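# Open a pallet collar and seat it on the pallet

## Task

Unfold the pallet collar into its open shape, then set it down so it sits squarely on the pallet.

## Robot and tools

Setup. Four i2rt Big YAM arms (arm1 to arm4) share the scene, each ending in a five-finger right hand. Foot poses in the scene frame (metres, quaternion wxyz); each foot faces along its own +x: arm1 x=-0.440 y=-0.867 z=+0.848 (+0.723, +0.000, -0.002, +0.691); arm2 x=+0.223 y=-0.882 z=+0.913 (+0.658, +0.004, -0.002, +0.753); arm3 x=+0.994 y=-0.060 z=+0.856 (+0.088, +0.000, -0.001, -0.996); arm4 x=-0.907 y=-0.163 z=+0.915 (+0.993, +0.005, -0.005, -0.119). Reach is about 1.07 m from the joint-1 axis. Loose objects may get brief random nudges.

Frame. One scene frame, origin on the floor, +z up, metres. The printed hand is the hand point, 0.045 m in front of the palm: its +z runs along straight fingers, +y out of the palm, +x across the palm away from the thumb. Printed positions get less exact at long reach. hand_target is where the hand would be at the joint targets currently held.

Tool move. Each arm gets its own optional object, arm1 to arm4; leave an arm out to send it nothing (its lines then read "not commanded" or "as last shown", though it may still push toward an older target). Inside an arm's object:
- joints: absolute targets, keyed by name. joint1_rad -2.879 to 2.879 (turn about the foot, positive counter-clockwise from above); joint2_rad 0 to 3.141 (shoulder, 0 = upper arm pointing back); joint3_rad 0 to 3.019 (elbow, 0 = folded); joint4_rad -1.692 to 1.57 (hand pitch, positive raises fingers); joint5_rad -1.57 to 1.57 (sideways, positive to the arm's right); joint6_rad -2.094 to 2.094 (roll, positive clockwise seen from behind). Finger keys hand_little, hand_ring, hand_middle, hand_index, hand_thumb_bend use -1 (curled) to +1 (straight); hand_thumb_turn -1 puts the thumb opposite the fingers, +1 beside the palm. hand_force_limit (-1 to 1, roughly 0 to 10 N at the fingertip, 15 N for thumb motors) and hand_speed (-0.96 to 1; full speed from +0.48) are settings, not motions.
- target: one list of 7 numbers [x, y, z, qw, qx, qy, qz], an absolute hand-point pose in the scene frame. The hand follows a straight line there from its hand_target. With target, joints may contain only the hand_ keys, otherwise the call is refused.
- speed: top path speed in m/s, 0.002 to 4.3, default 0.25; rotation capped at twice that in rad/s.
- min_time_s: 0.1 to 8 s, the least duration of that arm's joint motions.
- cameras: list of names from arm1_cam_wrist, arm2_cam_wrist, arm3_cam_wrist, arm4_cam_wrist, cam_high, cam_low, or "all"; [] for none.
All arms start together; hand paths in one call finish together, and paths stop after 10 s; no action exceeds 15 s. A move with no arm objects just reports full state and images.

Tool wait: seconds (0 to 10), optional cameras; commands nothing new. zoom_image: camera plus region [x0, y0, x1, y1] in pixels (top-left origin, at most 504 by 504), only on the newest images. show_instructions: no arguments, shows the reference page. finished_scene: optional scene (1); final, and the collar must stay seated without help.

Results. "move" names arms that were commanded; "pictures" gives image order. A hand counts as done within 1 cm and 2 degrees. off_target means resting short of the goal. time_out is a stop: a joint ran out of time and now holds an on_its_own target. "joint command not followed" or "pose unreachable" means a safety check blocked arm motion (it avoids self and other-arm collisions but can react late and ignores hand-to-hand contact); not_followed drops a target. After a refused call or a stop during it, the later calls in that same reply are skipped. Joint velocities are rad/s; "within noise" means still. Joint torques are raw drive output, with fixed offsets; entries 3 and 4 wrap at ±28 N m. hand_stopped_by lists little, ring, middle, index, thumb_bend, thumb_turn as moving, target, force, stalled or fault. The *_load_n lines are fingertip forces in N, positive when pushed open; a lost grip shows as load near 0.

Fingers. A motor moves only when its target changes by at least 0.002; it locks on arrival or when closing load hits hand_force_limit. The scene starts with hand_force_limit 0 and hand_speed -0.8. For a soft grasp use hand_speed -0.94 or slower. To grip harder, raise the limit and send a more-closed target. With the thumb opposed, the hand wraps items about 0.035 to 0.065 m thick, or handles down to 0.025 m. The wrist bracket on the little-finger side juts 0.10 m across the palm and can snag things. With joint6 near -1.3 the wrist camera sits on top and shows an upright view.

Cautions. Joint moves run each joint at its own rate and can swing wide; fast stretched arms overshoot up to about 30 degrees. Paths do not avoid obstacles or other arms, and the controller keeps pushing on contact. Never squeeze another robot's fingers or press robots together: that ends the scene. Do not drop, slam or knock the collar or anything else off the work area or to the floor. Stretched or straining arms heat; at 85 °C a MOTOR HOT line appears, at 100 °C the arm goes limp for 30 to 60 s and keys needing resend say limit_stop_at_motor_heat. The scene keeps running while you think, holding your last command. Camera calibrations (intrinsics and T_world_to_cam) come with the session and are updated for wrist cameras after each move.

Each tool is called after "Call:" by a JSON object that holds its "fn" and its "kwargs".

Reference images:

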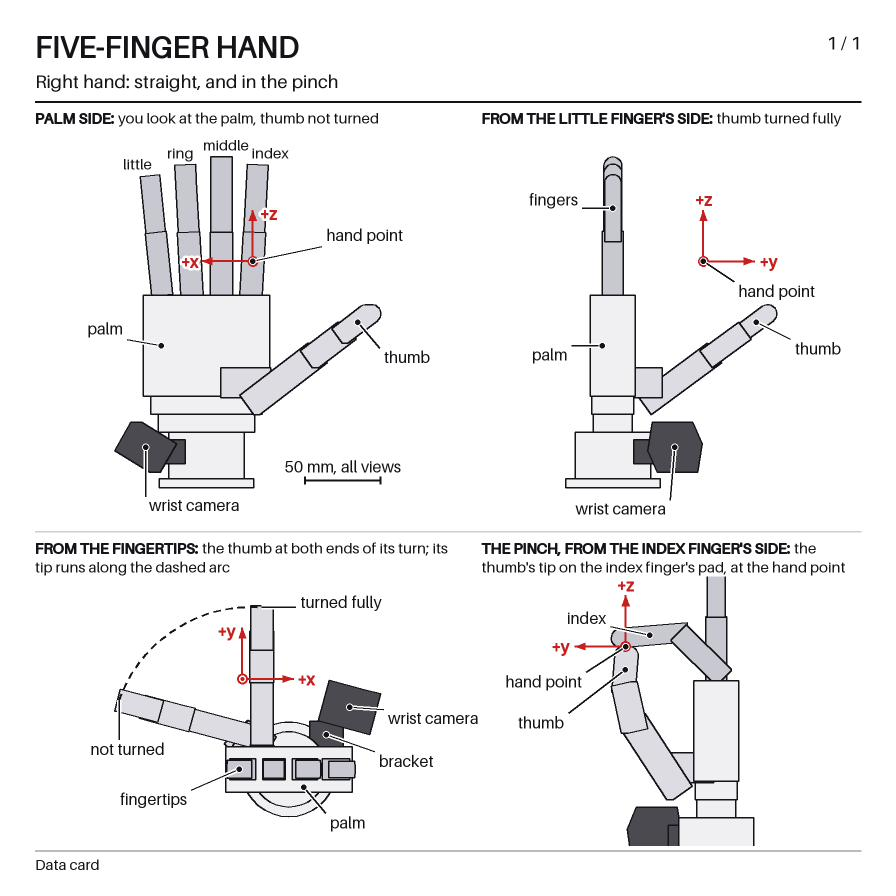

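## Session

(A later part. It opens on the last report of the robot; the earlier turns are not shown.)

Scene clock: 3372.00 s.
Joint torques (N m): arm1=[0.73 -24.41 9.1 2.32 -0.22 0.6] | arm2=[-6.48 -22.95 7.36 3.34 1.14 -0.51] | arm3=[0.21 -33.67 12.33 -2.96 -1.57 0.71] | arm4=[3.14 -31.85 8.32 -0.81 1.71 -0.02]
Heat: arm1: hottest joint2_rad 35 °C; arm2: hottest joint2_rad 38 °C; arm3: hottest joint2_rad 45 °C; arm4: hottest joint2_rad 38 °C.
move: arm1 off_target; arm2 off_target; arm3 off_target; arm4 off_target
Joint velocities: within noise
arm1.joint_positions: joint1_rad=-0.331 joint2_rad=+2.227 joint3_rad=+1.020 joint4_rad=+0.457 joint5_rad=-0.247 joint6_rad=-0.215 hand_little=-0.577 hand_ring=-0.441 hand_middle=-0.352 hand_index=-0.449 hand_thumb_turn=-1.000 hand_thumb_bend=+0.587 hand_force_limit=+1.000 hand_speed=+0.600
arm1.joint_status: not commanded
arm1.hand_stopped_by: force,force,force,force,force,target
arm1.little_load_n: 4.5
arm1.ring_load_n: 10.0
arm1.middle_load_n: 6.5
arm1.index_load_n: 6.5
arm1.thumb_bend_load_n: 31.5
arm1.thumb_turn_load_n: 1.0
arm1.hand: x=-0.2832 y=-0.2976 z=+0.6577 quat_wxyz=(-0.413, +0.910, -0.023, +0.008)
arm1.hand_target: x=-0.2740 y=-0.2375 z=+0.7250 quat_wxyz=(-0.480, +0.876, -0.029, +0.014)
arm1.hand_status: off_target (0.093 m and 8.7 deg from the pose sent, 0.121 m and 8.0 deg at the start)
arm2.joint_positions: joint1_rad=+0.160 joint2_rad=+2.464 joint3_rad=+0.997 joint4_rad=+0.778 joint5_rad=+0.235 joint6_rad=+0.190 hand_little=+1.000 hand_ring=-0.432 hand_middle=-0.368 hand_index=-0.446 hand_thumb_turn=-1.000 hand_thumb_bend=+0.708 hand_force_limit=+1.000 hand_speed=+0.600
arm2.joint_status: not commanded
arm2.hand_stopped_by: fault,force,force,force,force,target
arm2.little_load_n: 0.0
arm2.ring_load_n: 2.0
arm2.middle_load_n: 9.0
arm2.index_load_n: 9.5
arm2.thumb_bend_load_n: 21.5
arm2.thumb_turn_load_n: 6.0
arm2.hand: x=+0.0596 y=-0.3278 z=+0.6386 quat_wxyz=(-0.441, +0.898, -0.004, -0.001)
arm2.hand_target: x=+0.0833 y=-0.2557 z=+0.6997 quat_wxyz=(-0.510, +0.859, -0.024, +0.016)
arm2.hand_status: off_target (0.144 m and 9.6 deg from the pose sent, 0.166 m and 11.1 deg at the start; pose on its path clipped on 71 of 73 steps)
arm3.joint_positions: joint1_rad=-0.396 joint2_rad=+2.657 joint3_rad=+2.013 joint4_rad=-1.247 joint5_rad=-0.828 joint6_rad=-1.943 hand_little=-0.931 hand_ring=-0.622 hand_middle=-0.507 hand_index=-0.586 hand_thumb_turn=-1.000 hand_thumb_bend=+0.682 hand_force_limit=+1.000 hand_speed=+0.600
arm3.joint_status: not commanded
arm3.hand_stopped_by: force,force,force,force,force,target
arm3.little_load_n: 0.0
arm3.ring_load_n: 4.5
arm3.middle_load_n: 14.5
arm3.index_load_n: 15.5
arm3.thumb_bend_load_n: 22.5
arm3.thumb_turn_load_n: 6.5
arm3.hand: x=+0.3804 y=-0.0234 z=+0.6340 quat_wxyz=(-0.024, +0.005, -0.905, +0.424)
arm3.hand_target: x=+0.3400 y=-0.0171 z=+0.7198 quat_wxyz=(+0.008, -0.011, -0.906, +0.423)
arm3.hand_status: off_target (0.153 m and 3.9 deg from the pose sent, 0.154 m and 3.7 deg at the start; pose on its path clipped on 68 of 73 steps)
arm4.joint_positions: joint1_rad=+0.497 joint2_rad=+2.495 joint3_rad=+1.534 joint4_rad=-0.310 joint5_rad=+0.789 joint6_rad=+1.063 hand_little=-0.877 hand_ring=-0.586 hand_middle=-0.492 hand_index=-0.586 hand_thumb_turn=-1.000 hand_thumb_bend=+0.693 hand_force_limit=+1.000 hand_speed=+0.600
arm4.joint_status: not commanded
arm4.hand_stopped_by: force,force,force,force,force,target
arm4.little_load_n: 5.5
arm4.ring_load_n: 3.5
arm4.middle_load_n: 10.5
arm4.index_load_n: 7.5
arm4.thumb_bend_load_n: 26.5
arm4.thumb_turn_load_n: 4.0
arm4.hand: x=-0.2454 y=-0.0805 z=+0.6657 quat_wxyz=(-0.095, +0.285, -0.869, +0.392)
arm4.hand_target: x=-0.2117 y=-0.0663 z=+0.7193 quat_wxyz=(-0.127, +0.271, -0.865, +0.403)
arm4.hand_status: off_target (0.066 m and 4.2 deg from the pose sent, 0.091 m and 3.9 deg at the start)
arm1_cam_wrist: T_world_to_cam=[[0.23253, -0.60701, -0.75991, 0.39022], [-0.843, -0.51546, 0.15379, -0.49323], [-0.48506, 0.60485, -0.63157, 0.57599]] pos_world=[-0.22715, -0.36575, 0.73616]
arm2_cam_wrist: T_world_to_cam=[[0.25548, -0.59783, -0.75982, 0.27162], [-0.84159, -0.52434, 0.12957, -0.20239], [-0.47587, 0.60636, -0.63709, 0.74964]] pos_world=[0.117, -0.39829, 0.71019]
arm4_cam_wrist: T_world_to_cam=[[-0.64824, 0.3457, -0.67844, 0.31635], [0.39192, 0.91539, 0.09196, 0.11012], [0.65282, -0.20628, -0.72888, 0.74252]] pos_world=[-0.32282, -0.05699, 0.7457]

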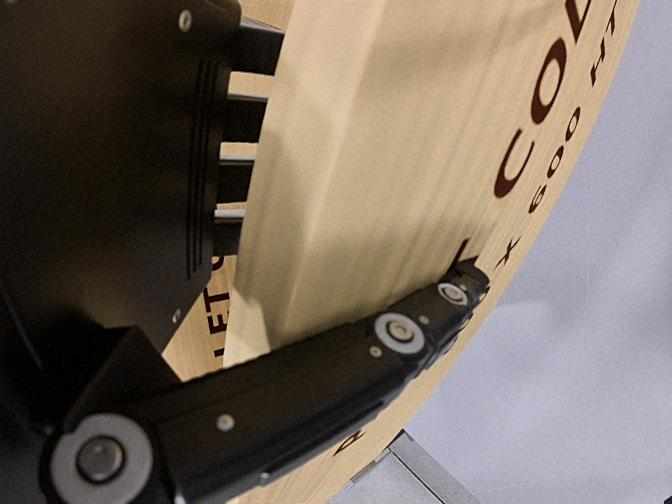

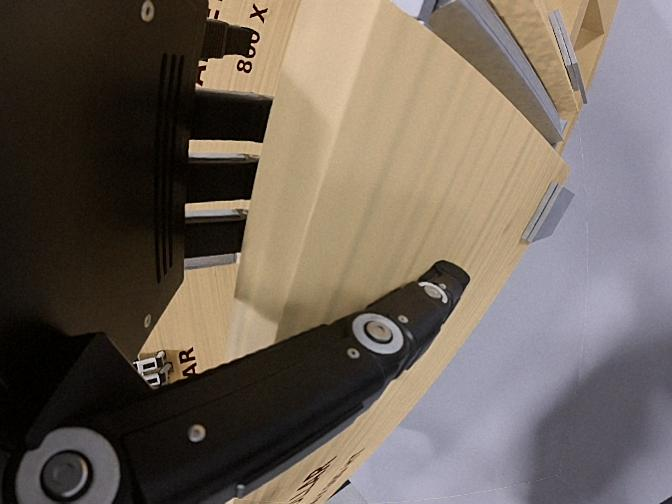

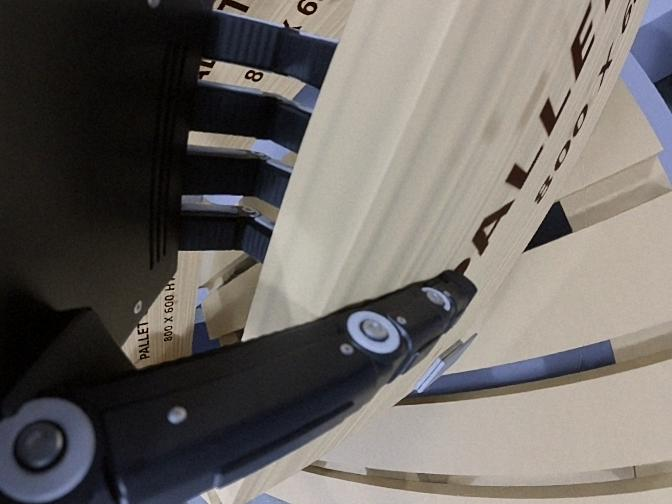

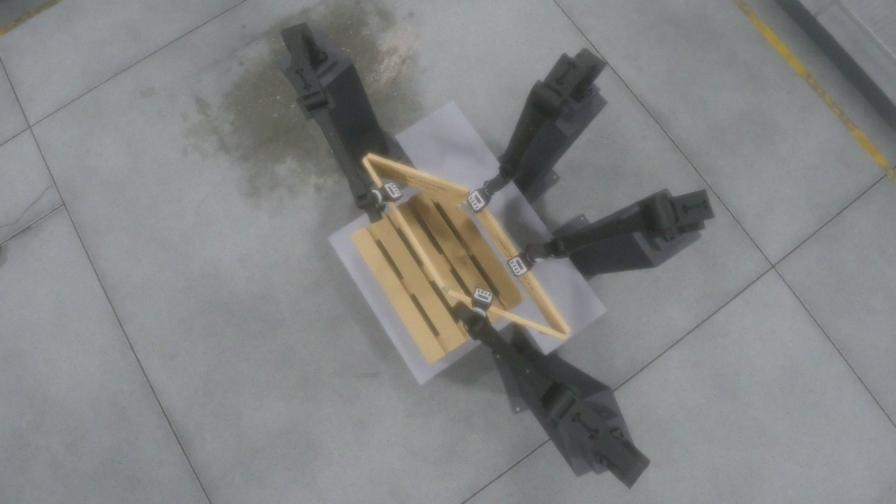

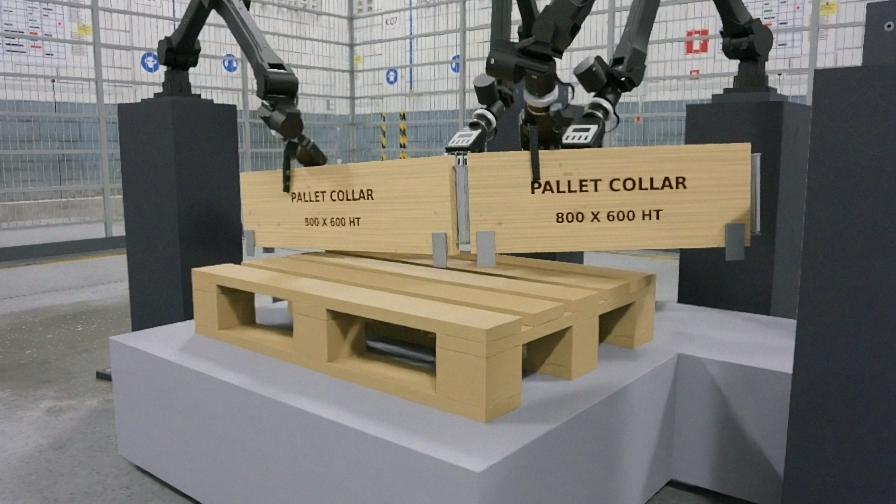

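Call:
{"fn": "move", "kwargs": {"arm1": {"joints": {"joint1_rad": -0.297, "joint2_rad": 2.192, "joint3_rad": 1.245, "joint4_rad": 0.362}, "min_time_s": 2.5}, "arm2": {"joints": {"joint1_rad": 0.07, "joint2_rad": 2.314, "joint3_rad": 1.164, "joint4_rad": 0.633}, "min_time_s": 2.5}, "arm3": {"joints": {"joint1_rad": -0.455, "joint2_rad": 2.588, "joint3_rad": 2.24, "joint4_rad": -1.60, "joint6_rad": -2.03}, "min_time_s": 2.5}, "arm4": {"target": [-0.190, -0.035, 0.722, 0.1236, -0.265, 0.8667, -0.4041], "speed": 0.018}, "cameras": ["arm1_cam_wrist", "arm2_cam_wrist", "arm3_cam_wrist", "cam_high", "cam_low"]}}

Scene clock: 3435.93 s.
Joint torques (N m): arm1=[1.96 -25.7 11.41 2.33 -0.55 0.6] | arm2=[-6.65 -28.57 8.87 3.17 1.15 -0.26] | arm3=[1.2 -36.13 14.35 -3.44 -2.04 0.37] | arm4=[2.08 -32.56 9.78 -0.99 1.22 -0.24]
Heat: arm1: hottest joint2_rad 34 °C; arm2: hottest joint2_rad 37 °C; arm3: hottest joint2_rad 43 °C; arm4: hottest joint2_rad 40 °C.
move: arm1 done; arm2 time_out; arm3 time_out; arm4 off_target
Joint velocities: within noise
arm1.joint_positions: joint1_rad=-0.320 joint2_rad=+2.260 joint3_rad=+1.164 joint4_rad=+0.336 joint5_rad=-0.239 joint6_rad=-0.216 hand_little=-0.578 hand_ring=-0.441 hand_middle=-0.352 hand_index=-0.449 hand_thumb_turn=-1.000 hand_thumb_bend=+0.587 hand_force_limit=+1.000 hand_speed=+0.600
arm1.joint_status: all done
arm1.hand_stopped_by: force,force,force,force,force,target
arm1.little_load_n: 0.0
arm1.ring_load_n: 6.5
arm1.middle_load_n: 6.0
arm1.index_load_n: 7.5
arm1.thumb_bend_load_n: 31.5
arm1.thumb_turn_load_n: 1.0
arm1.hand: x=-0.2715 y=-0.2546 z=+0.6634 quat_wxyz=(-0.407, +0.913, -0.021, +0.009)
arm1.hand_target: x=-0.2690 y=-0.1856 z=+0.7429 quat_wxyz=(-0.483, +0.875, -0.020, +0.011)
arm1.hand_status: not commanded
arm2.joint_positions: joint1_rad=+0.124 joint2_rad=+2.430 joint3_rad=+1.099 joint4_rad=+0.602 joint5_rad=+0.235 joint6_rad=+0.166 hand_little=+1.000 hand_ring=-0.432 hand_middle=-0.368 hand_index=-0.446 hand_thumb_turn=-1.000 hand_thumb_bend=+0.708 hand_force_limit=+1.000 hand_speed=+0.600
arm2.joint_status: joint1_rad time_out (moved -0.037 of -0.090); the others done
arm2.hand_stopped_by: fault,force,force,force,force,target
arm2.little_load_n: 0.0
arm2.ring_load_n: 2.0
arm2.middle_load_n: 8.5
arm2.index_load_n: 6.0
arm2.thumb_bend_load_n: 21.5
arm2.thumb_turn_load_n: 4.5
arm2.on_its_own: joint1_rad reads +0.124 and still pushes toward +0.070 since a time_out
arm2.hand: x=+0.0723 y=-0.2883 z=+0.6513 quat_wxyz=(-0.423, +0.906, -0.007, +0.017)
arm2.hand_target: x=+0.0949 y=-0.1996 z=+0.7511 quat_wxyz=(-0.514, +0.856, -0.040, +0.024)
arm2.hand_status: not commanded
arm3.joint_positions: joint1_rad=-0.451 joint2_rad=+2.712 joint3_rad=+2.148 joint4_rad=-1.529 joint5_rad=-0.817 joint6_rad=-2.064 hand_little=-0.931 hand_ring=-0.622 hand_middle=-0.507 hand_index=-0.585 hand_thumb_turn=-1.000 hand_thumb_bend=+0.683 hand_force_limit=+1.000 hand_speed=+0.600
arm3.joint_status: joint3_rad time_out (moved +0.135 of +0.227); joint4_rad time_out (moved -0.282 of -0.353); the others done
arm3.hand_stopped_by: force,force,force,force,force,target
arm3.little_load_n: 0.0
arm3.ring_load_n: 1.5
arm3.middle_load_n: 13.0
arm3.index_load_n: 18.5
arm3.thumb_bend_load_n: 24.0
arm3.thumb_turn_load_n: 4.5
arm3.on_its_own: joint3_rad reads +2.148 and still pushes toward +2.240 since a time_out; joint4_rad reads -1.529 and still pushes toward -1.600 since a time_out; joint5_rad reads -0.817 and still pushes toward -0.850 since a time_out
arm3.hand: x=+0.4002 y=+0.0078 z=+0.6557 quat_wxyz=(-0.076, -0.004, -0.892, +0.445)
arm3.hand_target: x=+0.3468 y=+0.0197 z=+0.7628 quat_wxyz=(-0.013, +0.004, -0.898, +0.441)
arm3.hand_status: not commanded
arm4.joint_positions: joint1_rad=+0.549 joint2_rad=+2.544 joint3_rad=+1.655 joint4_rad=-0.440 joint5_rad=+0.819 joint6_rad=+1.162 hand_little=-0.877 hand_ring=-0.586 hand_middle=-0.492 hand_index=-0.586 hand_thumb_turn=-1.000 hand_thumb_bend=+0.693 hand_force_limit=+1.000 hand_speed=+0.600
arm4.joint_status: not commanded
arm4.hand_stopped_by: force,force,force,force,force,target
arm4.little_load_n: 5.5
arm4.ring_load_n: 3.5
arm4.middle_load_n: 11.0
arm4.index_load_n: 7.0
arm4.thumb_bend_load_n: 26.0
arm4.thumb_turn_load_n: 4.5
arm4.hand: x=-0.2284 y=-0.0452 z=+0.6663 quat_wxyz=(-0.097, +0.273, -0.871, +0.398)
arm4.hand_target: x=-0.1922 y=-0.0356 z=+0.7218 quat_wxyz=(-0.125, +0.265, -0.867, +0.404)
arm4.hand_status: off_target (0.068 m and 3.3 deg from the pose sent, 0.091 m and 4.2 deg at the start)
arm1_cam_wrist: T_world_to_cam=[[0.23734, -0.61505, -0.75192, 0.412], [-0.84084, -0.51769, 0.15805, -0.46487], [-0.48648, 0.59474, -0.64002, 0.56203]] pos_world=[-0.21524, -0.32152, 0.74298]
arm2_cam_wrist: T_world_to_cam=[[0.26421, -0.63285, -0.7278, 0.27004], [-0.85637, -0.50106, 0.1248, -0.16173], [-0.44365, 0.59029, -0.67434, 0.75711]] pos_world=[0.12604, -0.35706, 0.72727]
arm3_cam_wrist: T_world_to_cam=[[-0.24512, 0.56583, -0.78724, 0.60449], [0.72972, 0.6423, 0.23444, -0.45718], [0.6383, -0.517, -0.57034, 0.23825]] pos_world=[0.32971, 0.07478, 0.71894]

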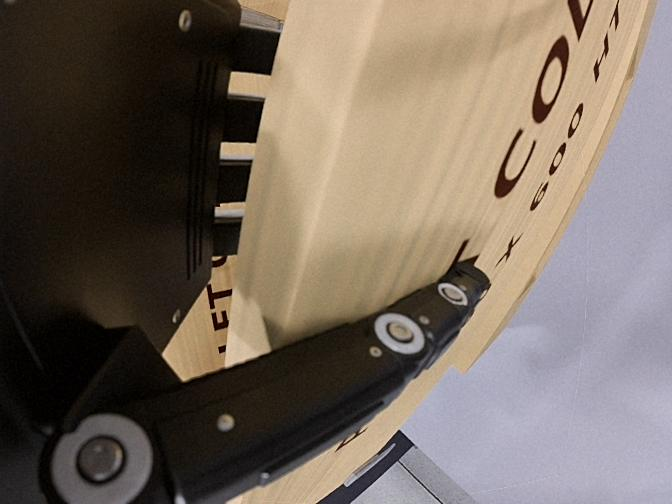

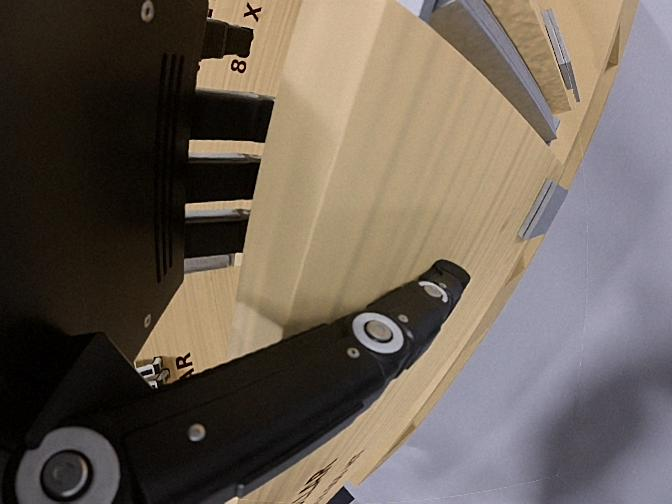

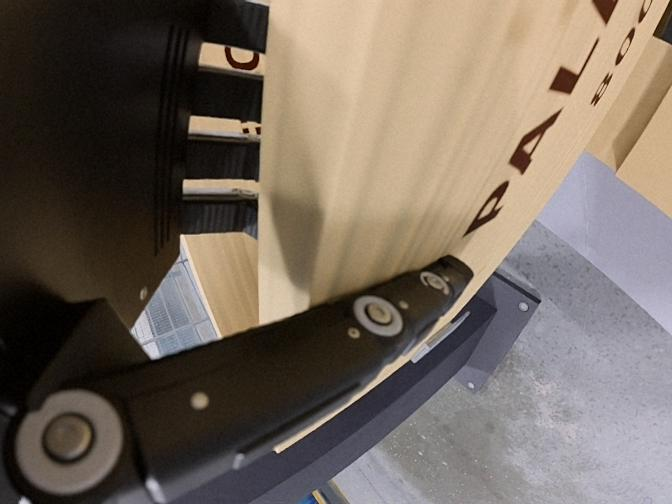

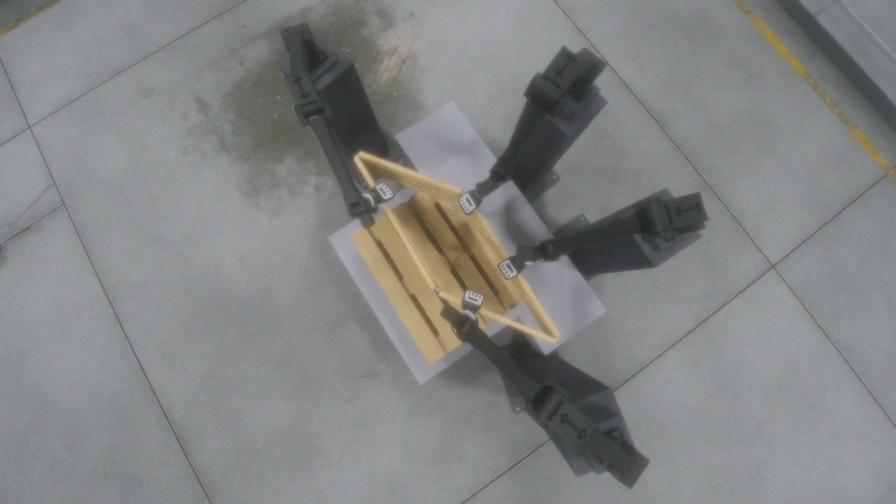

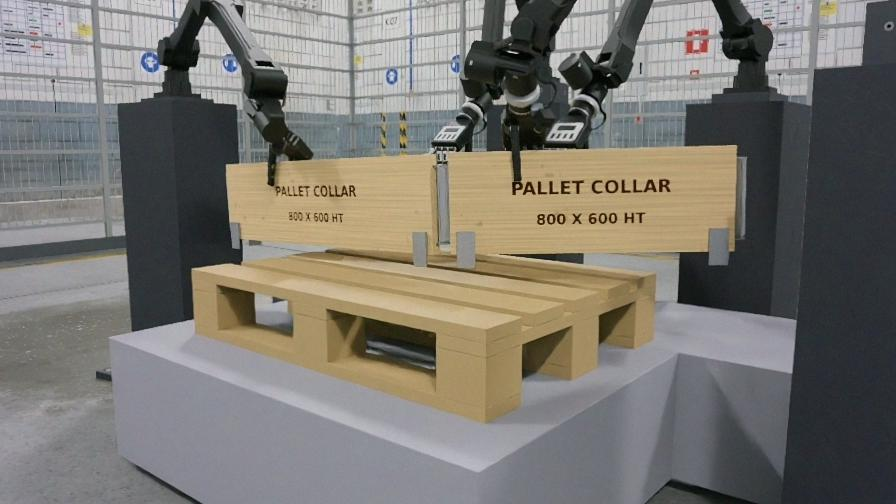

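Call:
{"fn": "move", "kwargs": {"arm2": {"joints": {"joint1_rad": 0.05, "joint2_rad": 2.366, "joint3_rad": 1.362, "joint4_rad": 0.487}, "min_time_s": 2.0}, "cameras": ["arm2_cam_wrist", "cam_high", "cam_low"]}}

Scene clock: 3449.10 s.
Joint torques (N m): arm1=[0.09 -27.58 9.18 2.35 -0.44 0.76] | arm2=[-7.59 -27.11 13.45 3.78 1.45 -0.11] | arm3=[1.08 -37.13 14.41 -3.37 -2.35 0.46] | arm4=[2.73 -32.73 9.84 -0.49 0.84 -0.35]
Heat: arm1: hottest joint2_rad 35 °C; arm2: hottest joint2_rad 39 °C; arm3: hottest joint2_rad 45 °C; arm4: hottest joint2_rad 39 °C.
move: arm2 time_out
Joint velocities: within noise
arm1, arm3, arm4: as last shown
arm1.joint_positions: joint1_rad=-0.304 joint2_rad=+2.273 joint3_rad=+1.193 joint4_rad=+0.336 joint5_rad=-0.241 joint6_rad=-0.229 hand_little=-0.577 hand_ring=-0.441 hand_middle=-0.352 hand_index=-0.449 hand_thumb_turn=-1.000 hand_thumb_bend=+0.587 hand_force_limit=+1.000 hand_speed=+0.600
arm1.little_load_n: 6.5
arm1.ring_load_n: 11.5
arm1.middle_load_n: 8.0
arm1.index_load_n: 8.0
arm1.thumb_turn_load_n: 0.5
arm1.hand: x=-0.2768 y=-0.2404 z=+0.6650 quat_wxyz=(-0.415, +0.910, -0.006, +0.009)
arm1.hand_target: x=-0.2691 y=-0.1856 z=+0.7428 quat_wxyz=(-0.483, +0.875, -0.020, +0.011)
arm2.joint_positions: joint1_rad=+0.120 joint2_rad=+2.453 joint3_rad=+1.240 joint4_rad=+0.439 joint5_rad=+0.227 joint6_rad=+0.153 hand_little=+1.000 hand_ring=-0.432 hand_middle=-0.368 hand_index=-0.447 hand_thumb_turn=-1.000 hand_thumb_bend=+0.708 hand_force_limit=+1.000 hand_speed=+0.600
arm2.joint_status: joint1_rad time_out (moved -0.003 of -0.074); joint3_rad time_out (moved +0.141 of +0.263); the others done
arm2.hand_stopped_by: fault,force,force,force,force,target
arm2.little_load_n: 0.0
arm2.ring_load_n: 5.0
arm2.middle_load_n: 6.5
arm2.index_load_n: 0.0
arm2.thumb_bend_load_n: 23.0
arm2.thumb_turn_load_n: 1.5
arm2.on_its_own: joint1_rad reads +0.120 and still pushes toward +0.050 since a time_out; joint3_rad reads +1.240 and still pushes toward +1.352 since a time_out; joint5_rad reads +0.227 and still pushes toward +0.264 since a time_out
arm2.hand: x=+0.0643 y=-0.2524 z=+0.6496 quat_wxyz=(-0.402, +0.915, +0.002, +0.022)
arm2.hand_target: x=+0.0986 y=-0.1425 z=+0.7577 quat_wxyz=(-0.510, +0.858, -0.048, +0.030)
arm2.hand_status: not commanded
arm3.joint_positions: joint1_rad=-0.462 joint2_rad=+2.717 joint3_rad=+2.150 joint4_rad=-1.531 joint5_rad=-0.806 joint6_rad=-2.081 hand_little=-0.931 hand_ring=-0.622 hand_middle=-0.507 hand_index=-0.585 hand_thumb_turn=-1.000 hand_thumb_bend=+0.683 hand_force_limit=+1.000 hand_speed=+0.600
arm3.ring_load_n: 3.5
arm3.middle_load_n: 11.0
arm3.index_load_n: 12.0
arm3.thumb_bend_load_n: 25.0
arm3.thumb_turn_load_n: 2.5
arm3.on_its_own: joint3_rad reads +2.150 and still pushes toward +2.240 since a time_out; joint4_rad reads -1.531 and still pushes toward -1.600 since a time_out; joint5_rad reads -0.806 and still pushes toward -0.850 since a time_out; joint6_rad reads -2.081 and still pushes toward -2.030 since a time_out
arm3.hand: x=+0.4023 y=+0.0162 z=+0.6519 quat_wxyz=(-0.074, -0.002, -0.893, +0.443)
arm3.hand_target: x=+0.3468 y=+0.0196 z=+0.7627 quat_wxyz=(-0.013, +0.004, -0.898, +0.441)
arm4.joint_positions: joint1_rad=+0.539 joint2_rad=+2.544 joint3_rad=+1.655 joint4_rad=-0.454 joint5_rad=+0.827 joint6_rad=+1.174 hand_little=-0.877 hand_ring=-0.586 hand_middle=-0.492 hand_index=-0.586 hand_thumb_turn=-1.000 hand_thumb_bend=+0.693 hand_force_limit=+1.000 hand_speed=+0.600
arm4.little_load_n: 4.0
arm4.ring_load_n: 3.0
arm4.middle_load_n: 10.5
arm4.index_load_n: 7.5
arm4.thumb_bend_load_n: 25.5
arm4.thumb_turn_load_n: 5.0
arm4.hand: x=-0.2296 y=-0.0542 z=+0.6660 quat_wxyz=(-0.091, +0.265, -0.872, +0.401)
arm4.hand_target: x=-0.1922 y=-0.0358 z=+0.7218 quat_wxyz=(-0.124, +0.265, -0.867, +0.404)
arm2_cam_wrist: T_world_to_cam=[[0.28315, -0.6623, -0.69368, 0.26287], [-0.85292, -0.50464, 0.13365, -0.15731], [-0.43857, 0.55381, -0.70778, 0.74341]] pos_world=[0.11744, -0.317, 0.72954]

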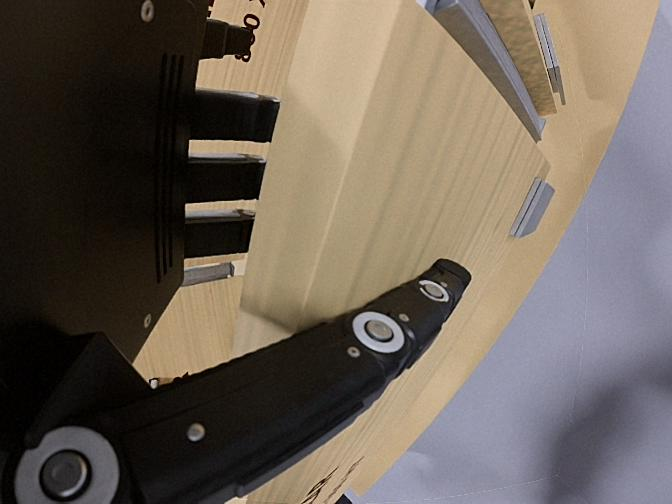

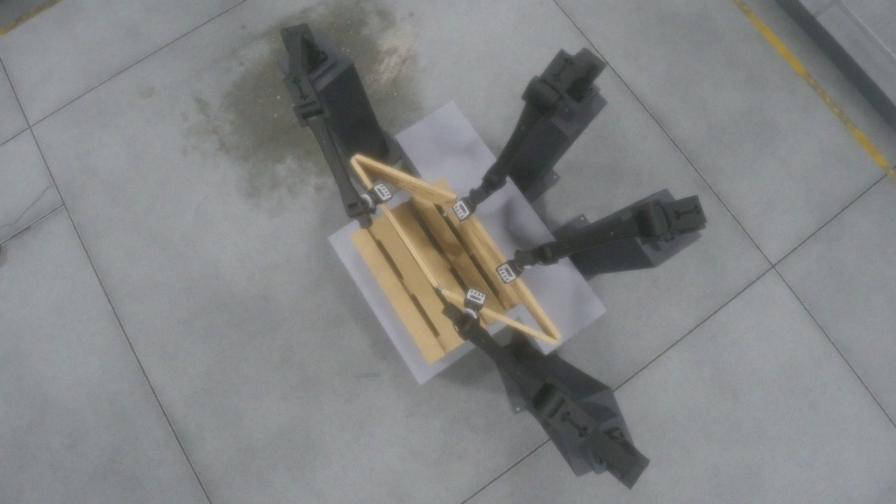

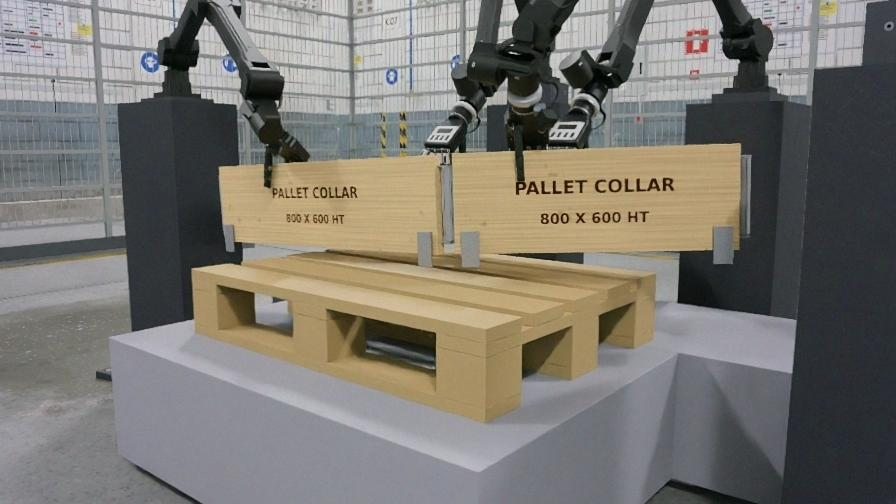

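Call:
{"fn": "zoom_image", "kwargs": {"camera": "cam_high", "region": [320, 130, 620, 400]}}

Scaled by 1.680 from the camera's image (finer frame: 1280x720).

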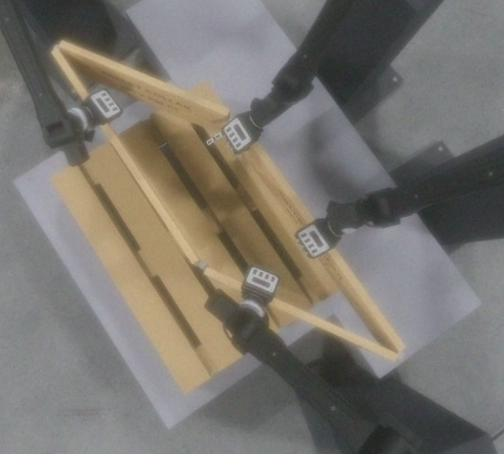

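Call:
{"fn": "zoom_image", "kwargs": {"camera": "cam_high", "region": [430, 180, 580, 350]}}

Call:
{"fn": "zoom_image", "kwargs": {"camera": "cam_high", "region": [340, 140, 490, 310]}}

Scaled by 2.965 from the camera's image (finer frame: 1280x720).

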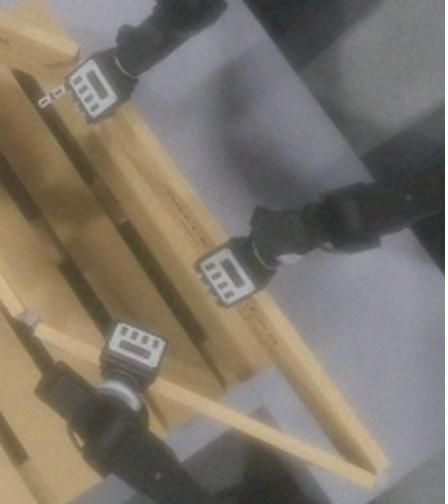

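Scaled by 2.965 from the camera's image (finer frame: 1280x720).

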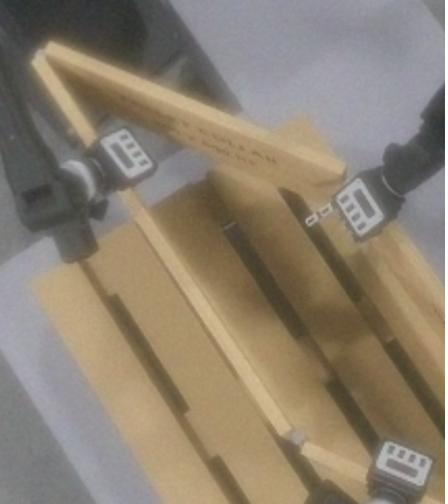

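Call:
{"fn": "move", "kwargs": {"arm3": {"joints": {"joint1_rad": -0.50, "joint6_rad": -1.98}, "min_time_s": 2.0}, "arm4": {"target": [-0.204, -0.004, 0.722, 0.1365, -0.2928, 0.8577, -0.3999], "speed": 0.017}, "cameras": ["arm2_cam_wrist", "arm3_cam_wrist", "arm4_cam_wrist", "cam_high"]}}

Scene clock: 3494.43 s.
Joint torques (N m): arm1=[0.38 -27.99 8.39 2.3 -0.43 0.8] | arm2=[-7.24 -27.05 13.45 3.82 1.44 -0.05] | arm3=[-0.09 -37.01 13.3 -3.47 -2.38 0.85] | arm4=[5.13 -33.9 6.61 0.55 0.63 -0.47]
Heat: arm1: hottest joint2_rad 37 °C; arm2: hottest joint2_rad 43 °C; arm3: hottest joint2_rad 48 °C; arm4: hottest joint2_rad 38 °C.
move: arm3 time_out; arm4 off_target
Joint velocities: within noise
arm1, arm2: as last shown
arm1.joint_positions: joint1_rad=-0.304 joint2_rad=+2.277 joint3_rad=+1.203 joint4_rad=+0.336 joint5_rad=-0.241 joint6_rad=-0.232 hand_little=-0.577 hand_ring=-0.441 hand_middle=-0.352 hand_index=-0.449 hand_thumb_turn=-1.000 hand_thumb_bend=+0.587 hand_force_limit=+1.000 hand_speed=+0.600
arm1.little_load_n: 7.0
arm1.middle_load_n: 8.5
arm1.hand: x=-0.2753 y=-0.2368 z=+0.6652 quat_wxyz=(-0.417, +0.909, -0.004, +0.011)
arm2.joint_positions: joint1_rad=+0.113 joint2_rad=+2.453 joint3_rad=+1.240 joint4_rad=+0.439 joint5_rad=+0.227 joint6_rad=+0.148 hand_little=+1.000 hand_ring=-0.432 hand_middle=-0.368 hand_index=-0.447 hand_thumb_turn=-1.000 hand_thumb_bend=+0.708 hand_force_limit=+1.000 hand_speed=+0.600
arm2.on_its_own: joint1_rad reads +0.113 and still pushes toward +0.050 since a time_out; joint3_rad reads +1.240 and still pushes toward +1.352 since a time_out; joint5_rad reads +0.227 and still pushes toward +0.264 since a time_out
arm2.hand: x=+0.0694 y=-0.2513 z=+0.6495 quat_wxyz=(-0.402, +0.915, +0.000, +0.025)
arm2.hand_target: x=+0.0983 y=-0.1425 z=+0.7577 quat_wxyz=(-0.510, +0.858, -0.048, +0.030)
arm3.joint_positions: joint1_rad=-0.488 joint2_rad=+2.717 joint3_rad=+2.160 joint4_rad=-1.531 joint5_rad=-0.807 joint6_rad=-2.081 hand_little=-0.931 hand_ring=-0.622 hand_middle=-0.507 hand_index=-0.586 hand_thumb_turn=-1.000 hand_thumb_bend=+0.683 hand_force_limit=+1.000 hand_speed=+0.600
arm3.joint_status: joint6_rad time_out (moved +0.000 of +0.101); the others done
arm3.hand_stopped_by: force,force,force,force,force,target
arm3.little_load_n: 3.0
arm3.ring_load_n: 5.0
arm3.middle_load_n: 10.0
arm3.index_load_n: 8.5
arm3.thumb_bend_load_n: 26.5
arm3.thumb_turn_load_n: 2.0
arm3.on_its_own: joint4_rad reads -1.531 and still pushes toward -1.600 since a time_out; joint5_rad reads -0.807 and still pushes toward -0.850 since a time_out; joint6_rad reads -2.081 and still pushes toward -1.980 since a time_out
arm3.hand: x=+0.4004 y=+0.0330 z=+0.6538 quat_wxyz=(-0.064, -0.012, -0.894, +0.443)
arm3.hand_target: x=+0.3540 y=+0.0474 z=+0.7639 quat_wxyz=(-0.015, -0.039, -0.897, +0.441)
arm3.hand_status: not commanded
arm4.joint_positions: joint1_rad=+0.561 joint2_rad=+2.544 joint3_rad=+1.655 joint4_rad=-0.442 joint5_rad=+0.826 joint6_rad=+1.163 hand_little=-0.877 hand_ring=-0.586 hand_middle=-0.492 hand_index=-0.586 hand_thumb_turn=-1.000 hand_thumb_bend=+0.693 hand_force_limit=+1.000 hand_speed=+0.600
arm4.joint_status: not commanded
arm4.hand_stopped_by: force,force,force,force,force,target
arm4.little_load_n: 4.0
arm4.ring_load_n: 3.0
arm4.middle_load_n: 11.0
arm4.index_load_n: 8.0
arm4.thumb_bend_load_n: 25.5
arm4.thumb_turn_load_n: 4.5
arm4.hand: x=-0.2301 y=-0.0386 z=+0.6666 quat_wxyz=(-0.098, +0.277, -0.868, +0.400)
arm4.hand_target: x=-0.2055 y=-0.0045 z=+0.7205 quat_wxyz=(-0.136, +0.292, -0.858, +0.400)
arm4.hand_status: off_target (0.070 m and 4.9 deg from the pose sent, 0.079 m and 6.3 deg at the start)
arm2_cam_wrist: T_world_to_cam=[[0.28246, -0.66378, -0.69254, 0.26096], [-0.85566, -0.5007, 0.13092, -0.14943], [-0.43366, 0.55561, -0.7094, 0.74621]] pos_world=[0.12203, -0.3162, 0.72964]
arm3_cam_wrist: T_world_to_cam=[[-0.24389, 0.57754, -0.77908, 0.58252], [0.74787, 0.62345, 0.22805, -0.47558], [0.61742, -0.52703, -0.58398, 0.26762]] pos_world=[0.33251, 0.10111, 0.71857]
arm4_cam_wrist: T_world_to_cam=[[-0.63268, 0.34532, -0.69315, 0.32585], [0.40225, 0.9114, 0.08689, 0.07126], [0.66175, -0.22385, -0.71553, 0.73435]] pos_world=[-0.30845, -0.01308, 0.74513]

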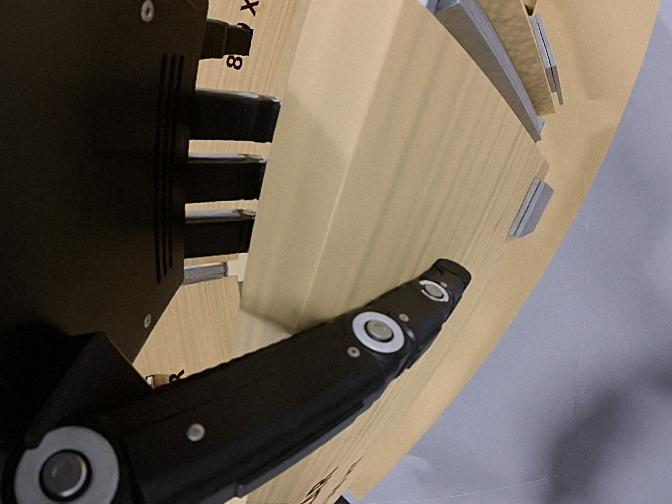

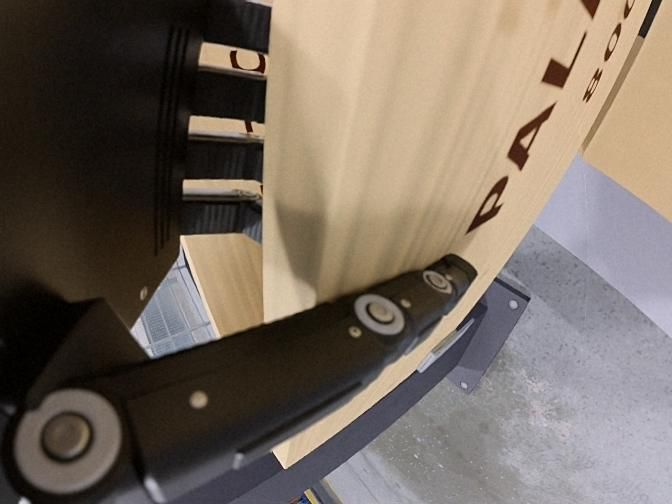

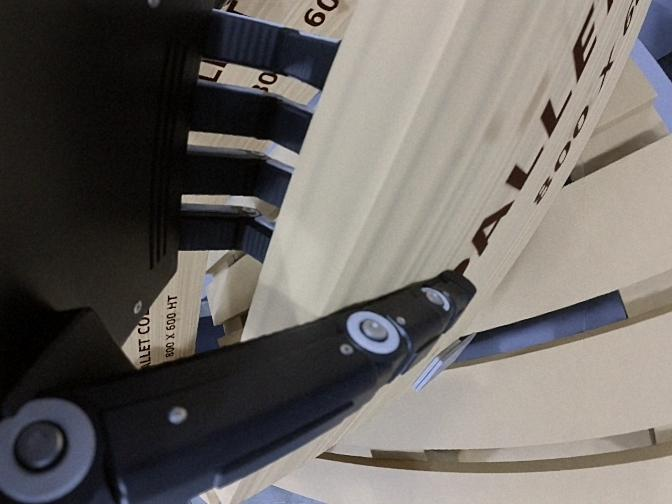

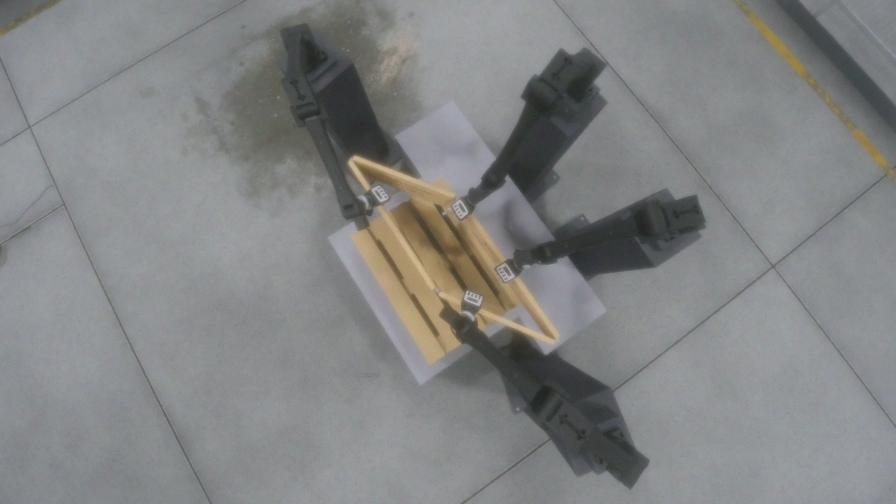

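Call:
{"fn": "zoom_image", "kwargs": {"camera": "cam_high", "region": [340, 140, 490, 310]}}

Call:
{"fn": "zoom_image", "kwargs": {"camera": "arm4_cam_wrist", "region": [380, 180, 672, 472]}}

Scaled by 2.965 from the camera's image (finer frame: 1280x720).

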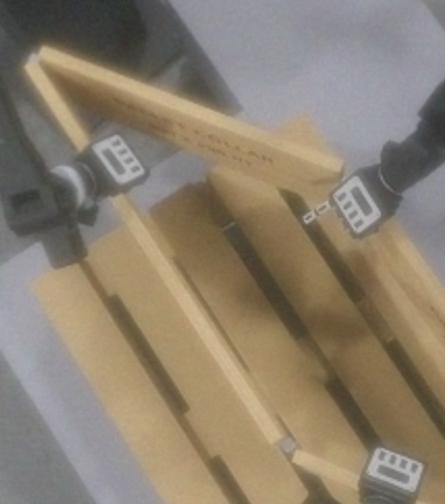

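Scaled by 1.726 from the camera's image (finer frame: 960x720).

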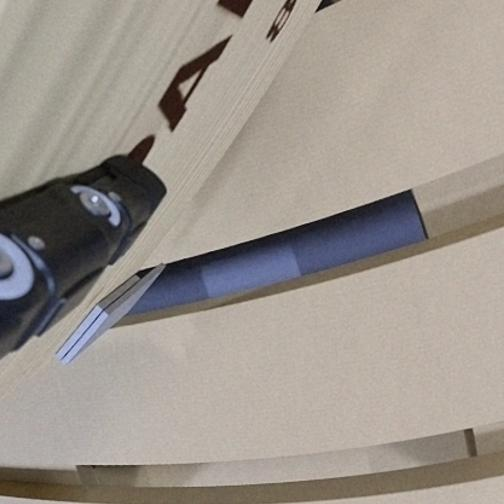

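Call:
{"fn": "move", "kwargs": {"arm3": {"joints": {"joint1_rad": -0.54}, "min_time_s": 1.5}, "arm4": {"target": [-0.216, 0.022, 0.722, 0.1427, -0.3061, 0.8531, -0.3978], "speed": 0.018}, "cameras": ["cam_high"]}}

Call:
{"fn": "zoom_image", "kwargs": {"camera": "cam_high", "region": [340, 140, 490, 310]}}

Scene clock: 3507.03 s.
Joint torques (N m): arm1=[0.56 -28.1 7.61 2.04 -0.53 0.8] | arm2=[-6.77 -26.75 13.24 3.75 1.35 -0.05] | arm3=[-1.79 -36.95 12.26 -3.12 -2.17 0.94] | arm4=[6.36 -34.49 5.31 0.4 0.72 -0.34]
Heat: arm1: hottest joint2_rad 38 °C; arm2: hottest joint2_rad 44 °C; arm3: hottest joint2_rad 48 °C; arm4: hottest joint2_rad 38 °C.
move: arm3 done; arm4 off_target
Joint velocities: within noise
arm1, arm2: as last shown
arm1.joint_positions: joint1_rad=-0.304 joint2_rad=+2.283 joint3_rad=+1.213 joint4_rad=+0.339 joint5_rad=-0.239 joint6_rad=-0.231 hand_little=-0.577 hand_ring=-0.441 hand_middle=-0.352 hand_index=-0.449 hand_thumb_turn=-1.000 hand_thumb_bend=+0.587 hand_force_limit=+1.000 hand_speed=+0.600
arm1.little_load_n: 8.0
arm1.ring_load_n: 12.0
arm1.middle_load_n: 9.0
arm1.index_load_n: 9.0
arm1.thumb_bend_load_n: 31.0
arm1.thumb_turn_load_n: 1.0
arm1.hand: x=-0.2731 y=-0.2321 z=+0.6658 quat_wxyz=(-0.420, +0.907, -0.004, +0.013)
arm2.joint_positions: joint1_rad=+0.109 joint2_rad=+2.453 joint3_rad=+1.242 joint4_rad=+0.439 joint5_rad=+0.230 joint6_rad=+0.148 hand_little=+1.000 hand_ring=-0.432 hand_middle=-0.368 hand_index=-0.447 hand_thumb_turn=-1.000 hand_thumb_bend=+0.708 hand_force_limit=+1.000 hand_speed=+0.600
arm2.ring_load_n: 4.0
arm2.middle_load_n: 6.0
arm2.thumb_turn_load_n: 2.0
arm2.on_its_own: joint1_rad reads +0.109 and still pushes toward +0.050 since a time_out; joint3_rad reads +1.242 and still pushes toward +1.352 since a time_out; joint5_rad reads +0.230 and still pushes toward +0.264 since a time_out
arm2.hand: x=+0.0723 y=-0.2495 z=+0.6501 quat_wxyz=(-0.403, +0.915, -0.002, +0.027)
arm2.hand_target: x=+0.0984 y=-0.1425 z=+0.7577 quat_wxyz=(-0.510, +0.858, -0.048, +0.030)
arm3.joint_positions: joint1_rad=-0.512 joint2_rad=+2.717 joint3_rad=+2.172 joint4_rad=-1.529 joint5_rad=-0.811 joint6_rad=-2.083 hand_little=-0.930 hand_ring=-0.622 hand_middle=-0.507 hand_index=-0.586 hand_thumb_turn=-1.000 hand_thumb_bend=+0.683 hand_force_limit=+1.000 hand_speed=+0.600
arm3.joint_status: all done
arm3.hand_stopped_by: force,force,force,force,force,target
arm3.little_load_n: 7.0
arm3.ring_load_n: 5.5
arm3.middle_load_n: 9.0
arm3.index_load_n: 6.0
arm3.thumb_bend_load_n: 27.0
arm3.thumb_turn_load_n: 2.5
arm3.on_its_own: joint4_rad reads -1.529 and still pushes toward -1.600 since a time_out; joint5_rad reads -0.811 and still pushes toward -0.850 since a time_out; joint6_rad reads -2.083 and still pushes toward -1.980 since a time_out
arm3.hand: x=+0.3968 y=+0.0484 z=+0.6565 quat_wxyz=(-0.051, -0.019, -0.895, +0.444)
arm3.hand_target: x=+0.3588 y=+0.0732 z=+0.7639 quat_wxyz=(-0.006, -0.057, -0.896, +0.441)
arm3.hand_status: not commanded
arm4.joint_positions: joint1_rad=+0.588 joint2_rad=+2.544 joint3_rad=+1.655 joint4_rad=-0.438 joint5_rad=+0.826 joint6_rad=+1.163 hand_little=-0.877 hand_ring=-0.586 hand_middle=-0.492 hand_index=-0.586 hand_thumb_turn=-1.000 hand_thumb_bend=+0.693 hand_force_limit=+1.000 hand_speed=+0.600
arm4.joint_status: not commanded
arm4.hand_stopped_by: force,force,force,force,force,target
arm4.little_load_n: 4.0
arm4.ring_load_n: 3.0
arm4.middle_load_n: 10.5
arm4.index_load_n: 8.5
arm4.thumb_bend_load_n: 26.0
arm4.thumb_turn_load_n: 5.0
arm4.hand: x=-0.2328 y=-0.0201 z=+0.6670 quat_wxyz=(-0.105, +0.288, -0.864, +0.399)
arm4.hand_target: x=-0.2169 y=+0.0214 z=+0.7194 quat_wxyz=(-0.142, +0.306, -0.853, +0.398)
arm4.hand_status: off_target (0.071 m and 4.9 deg from the pose sent, 0.083 m and 6.3 deg at the start)

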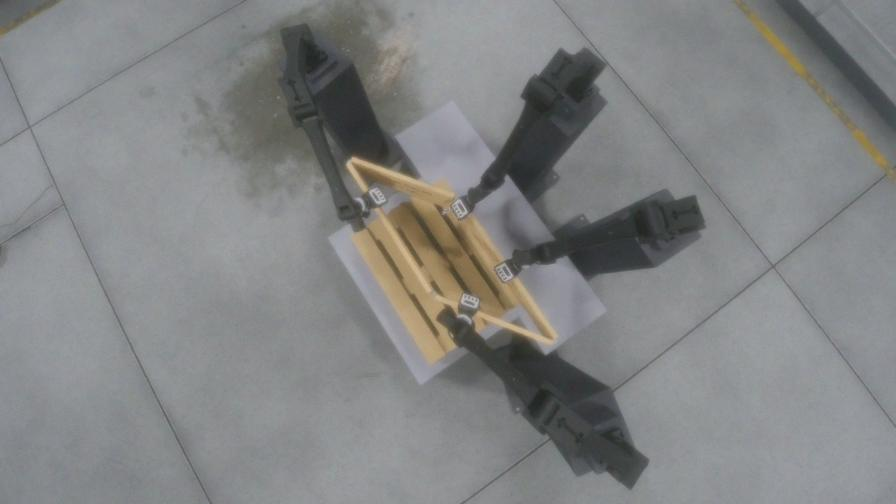

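Scaled by 2.965 from the camera's image (finer frame: 1280x720).

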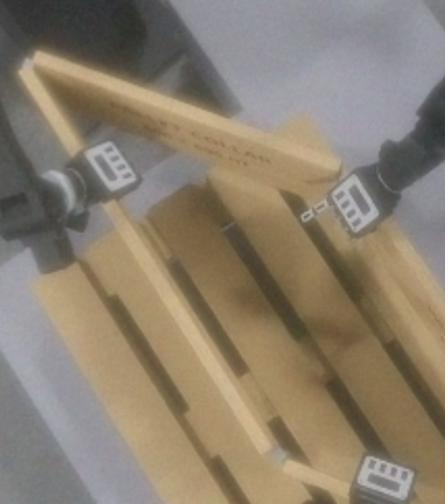

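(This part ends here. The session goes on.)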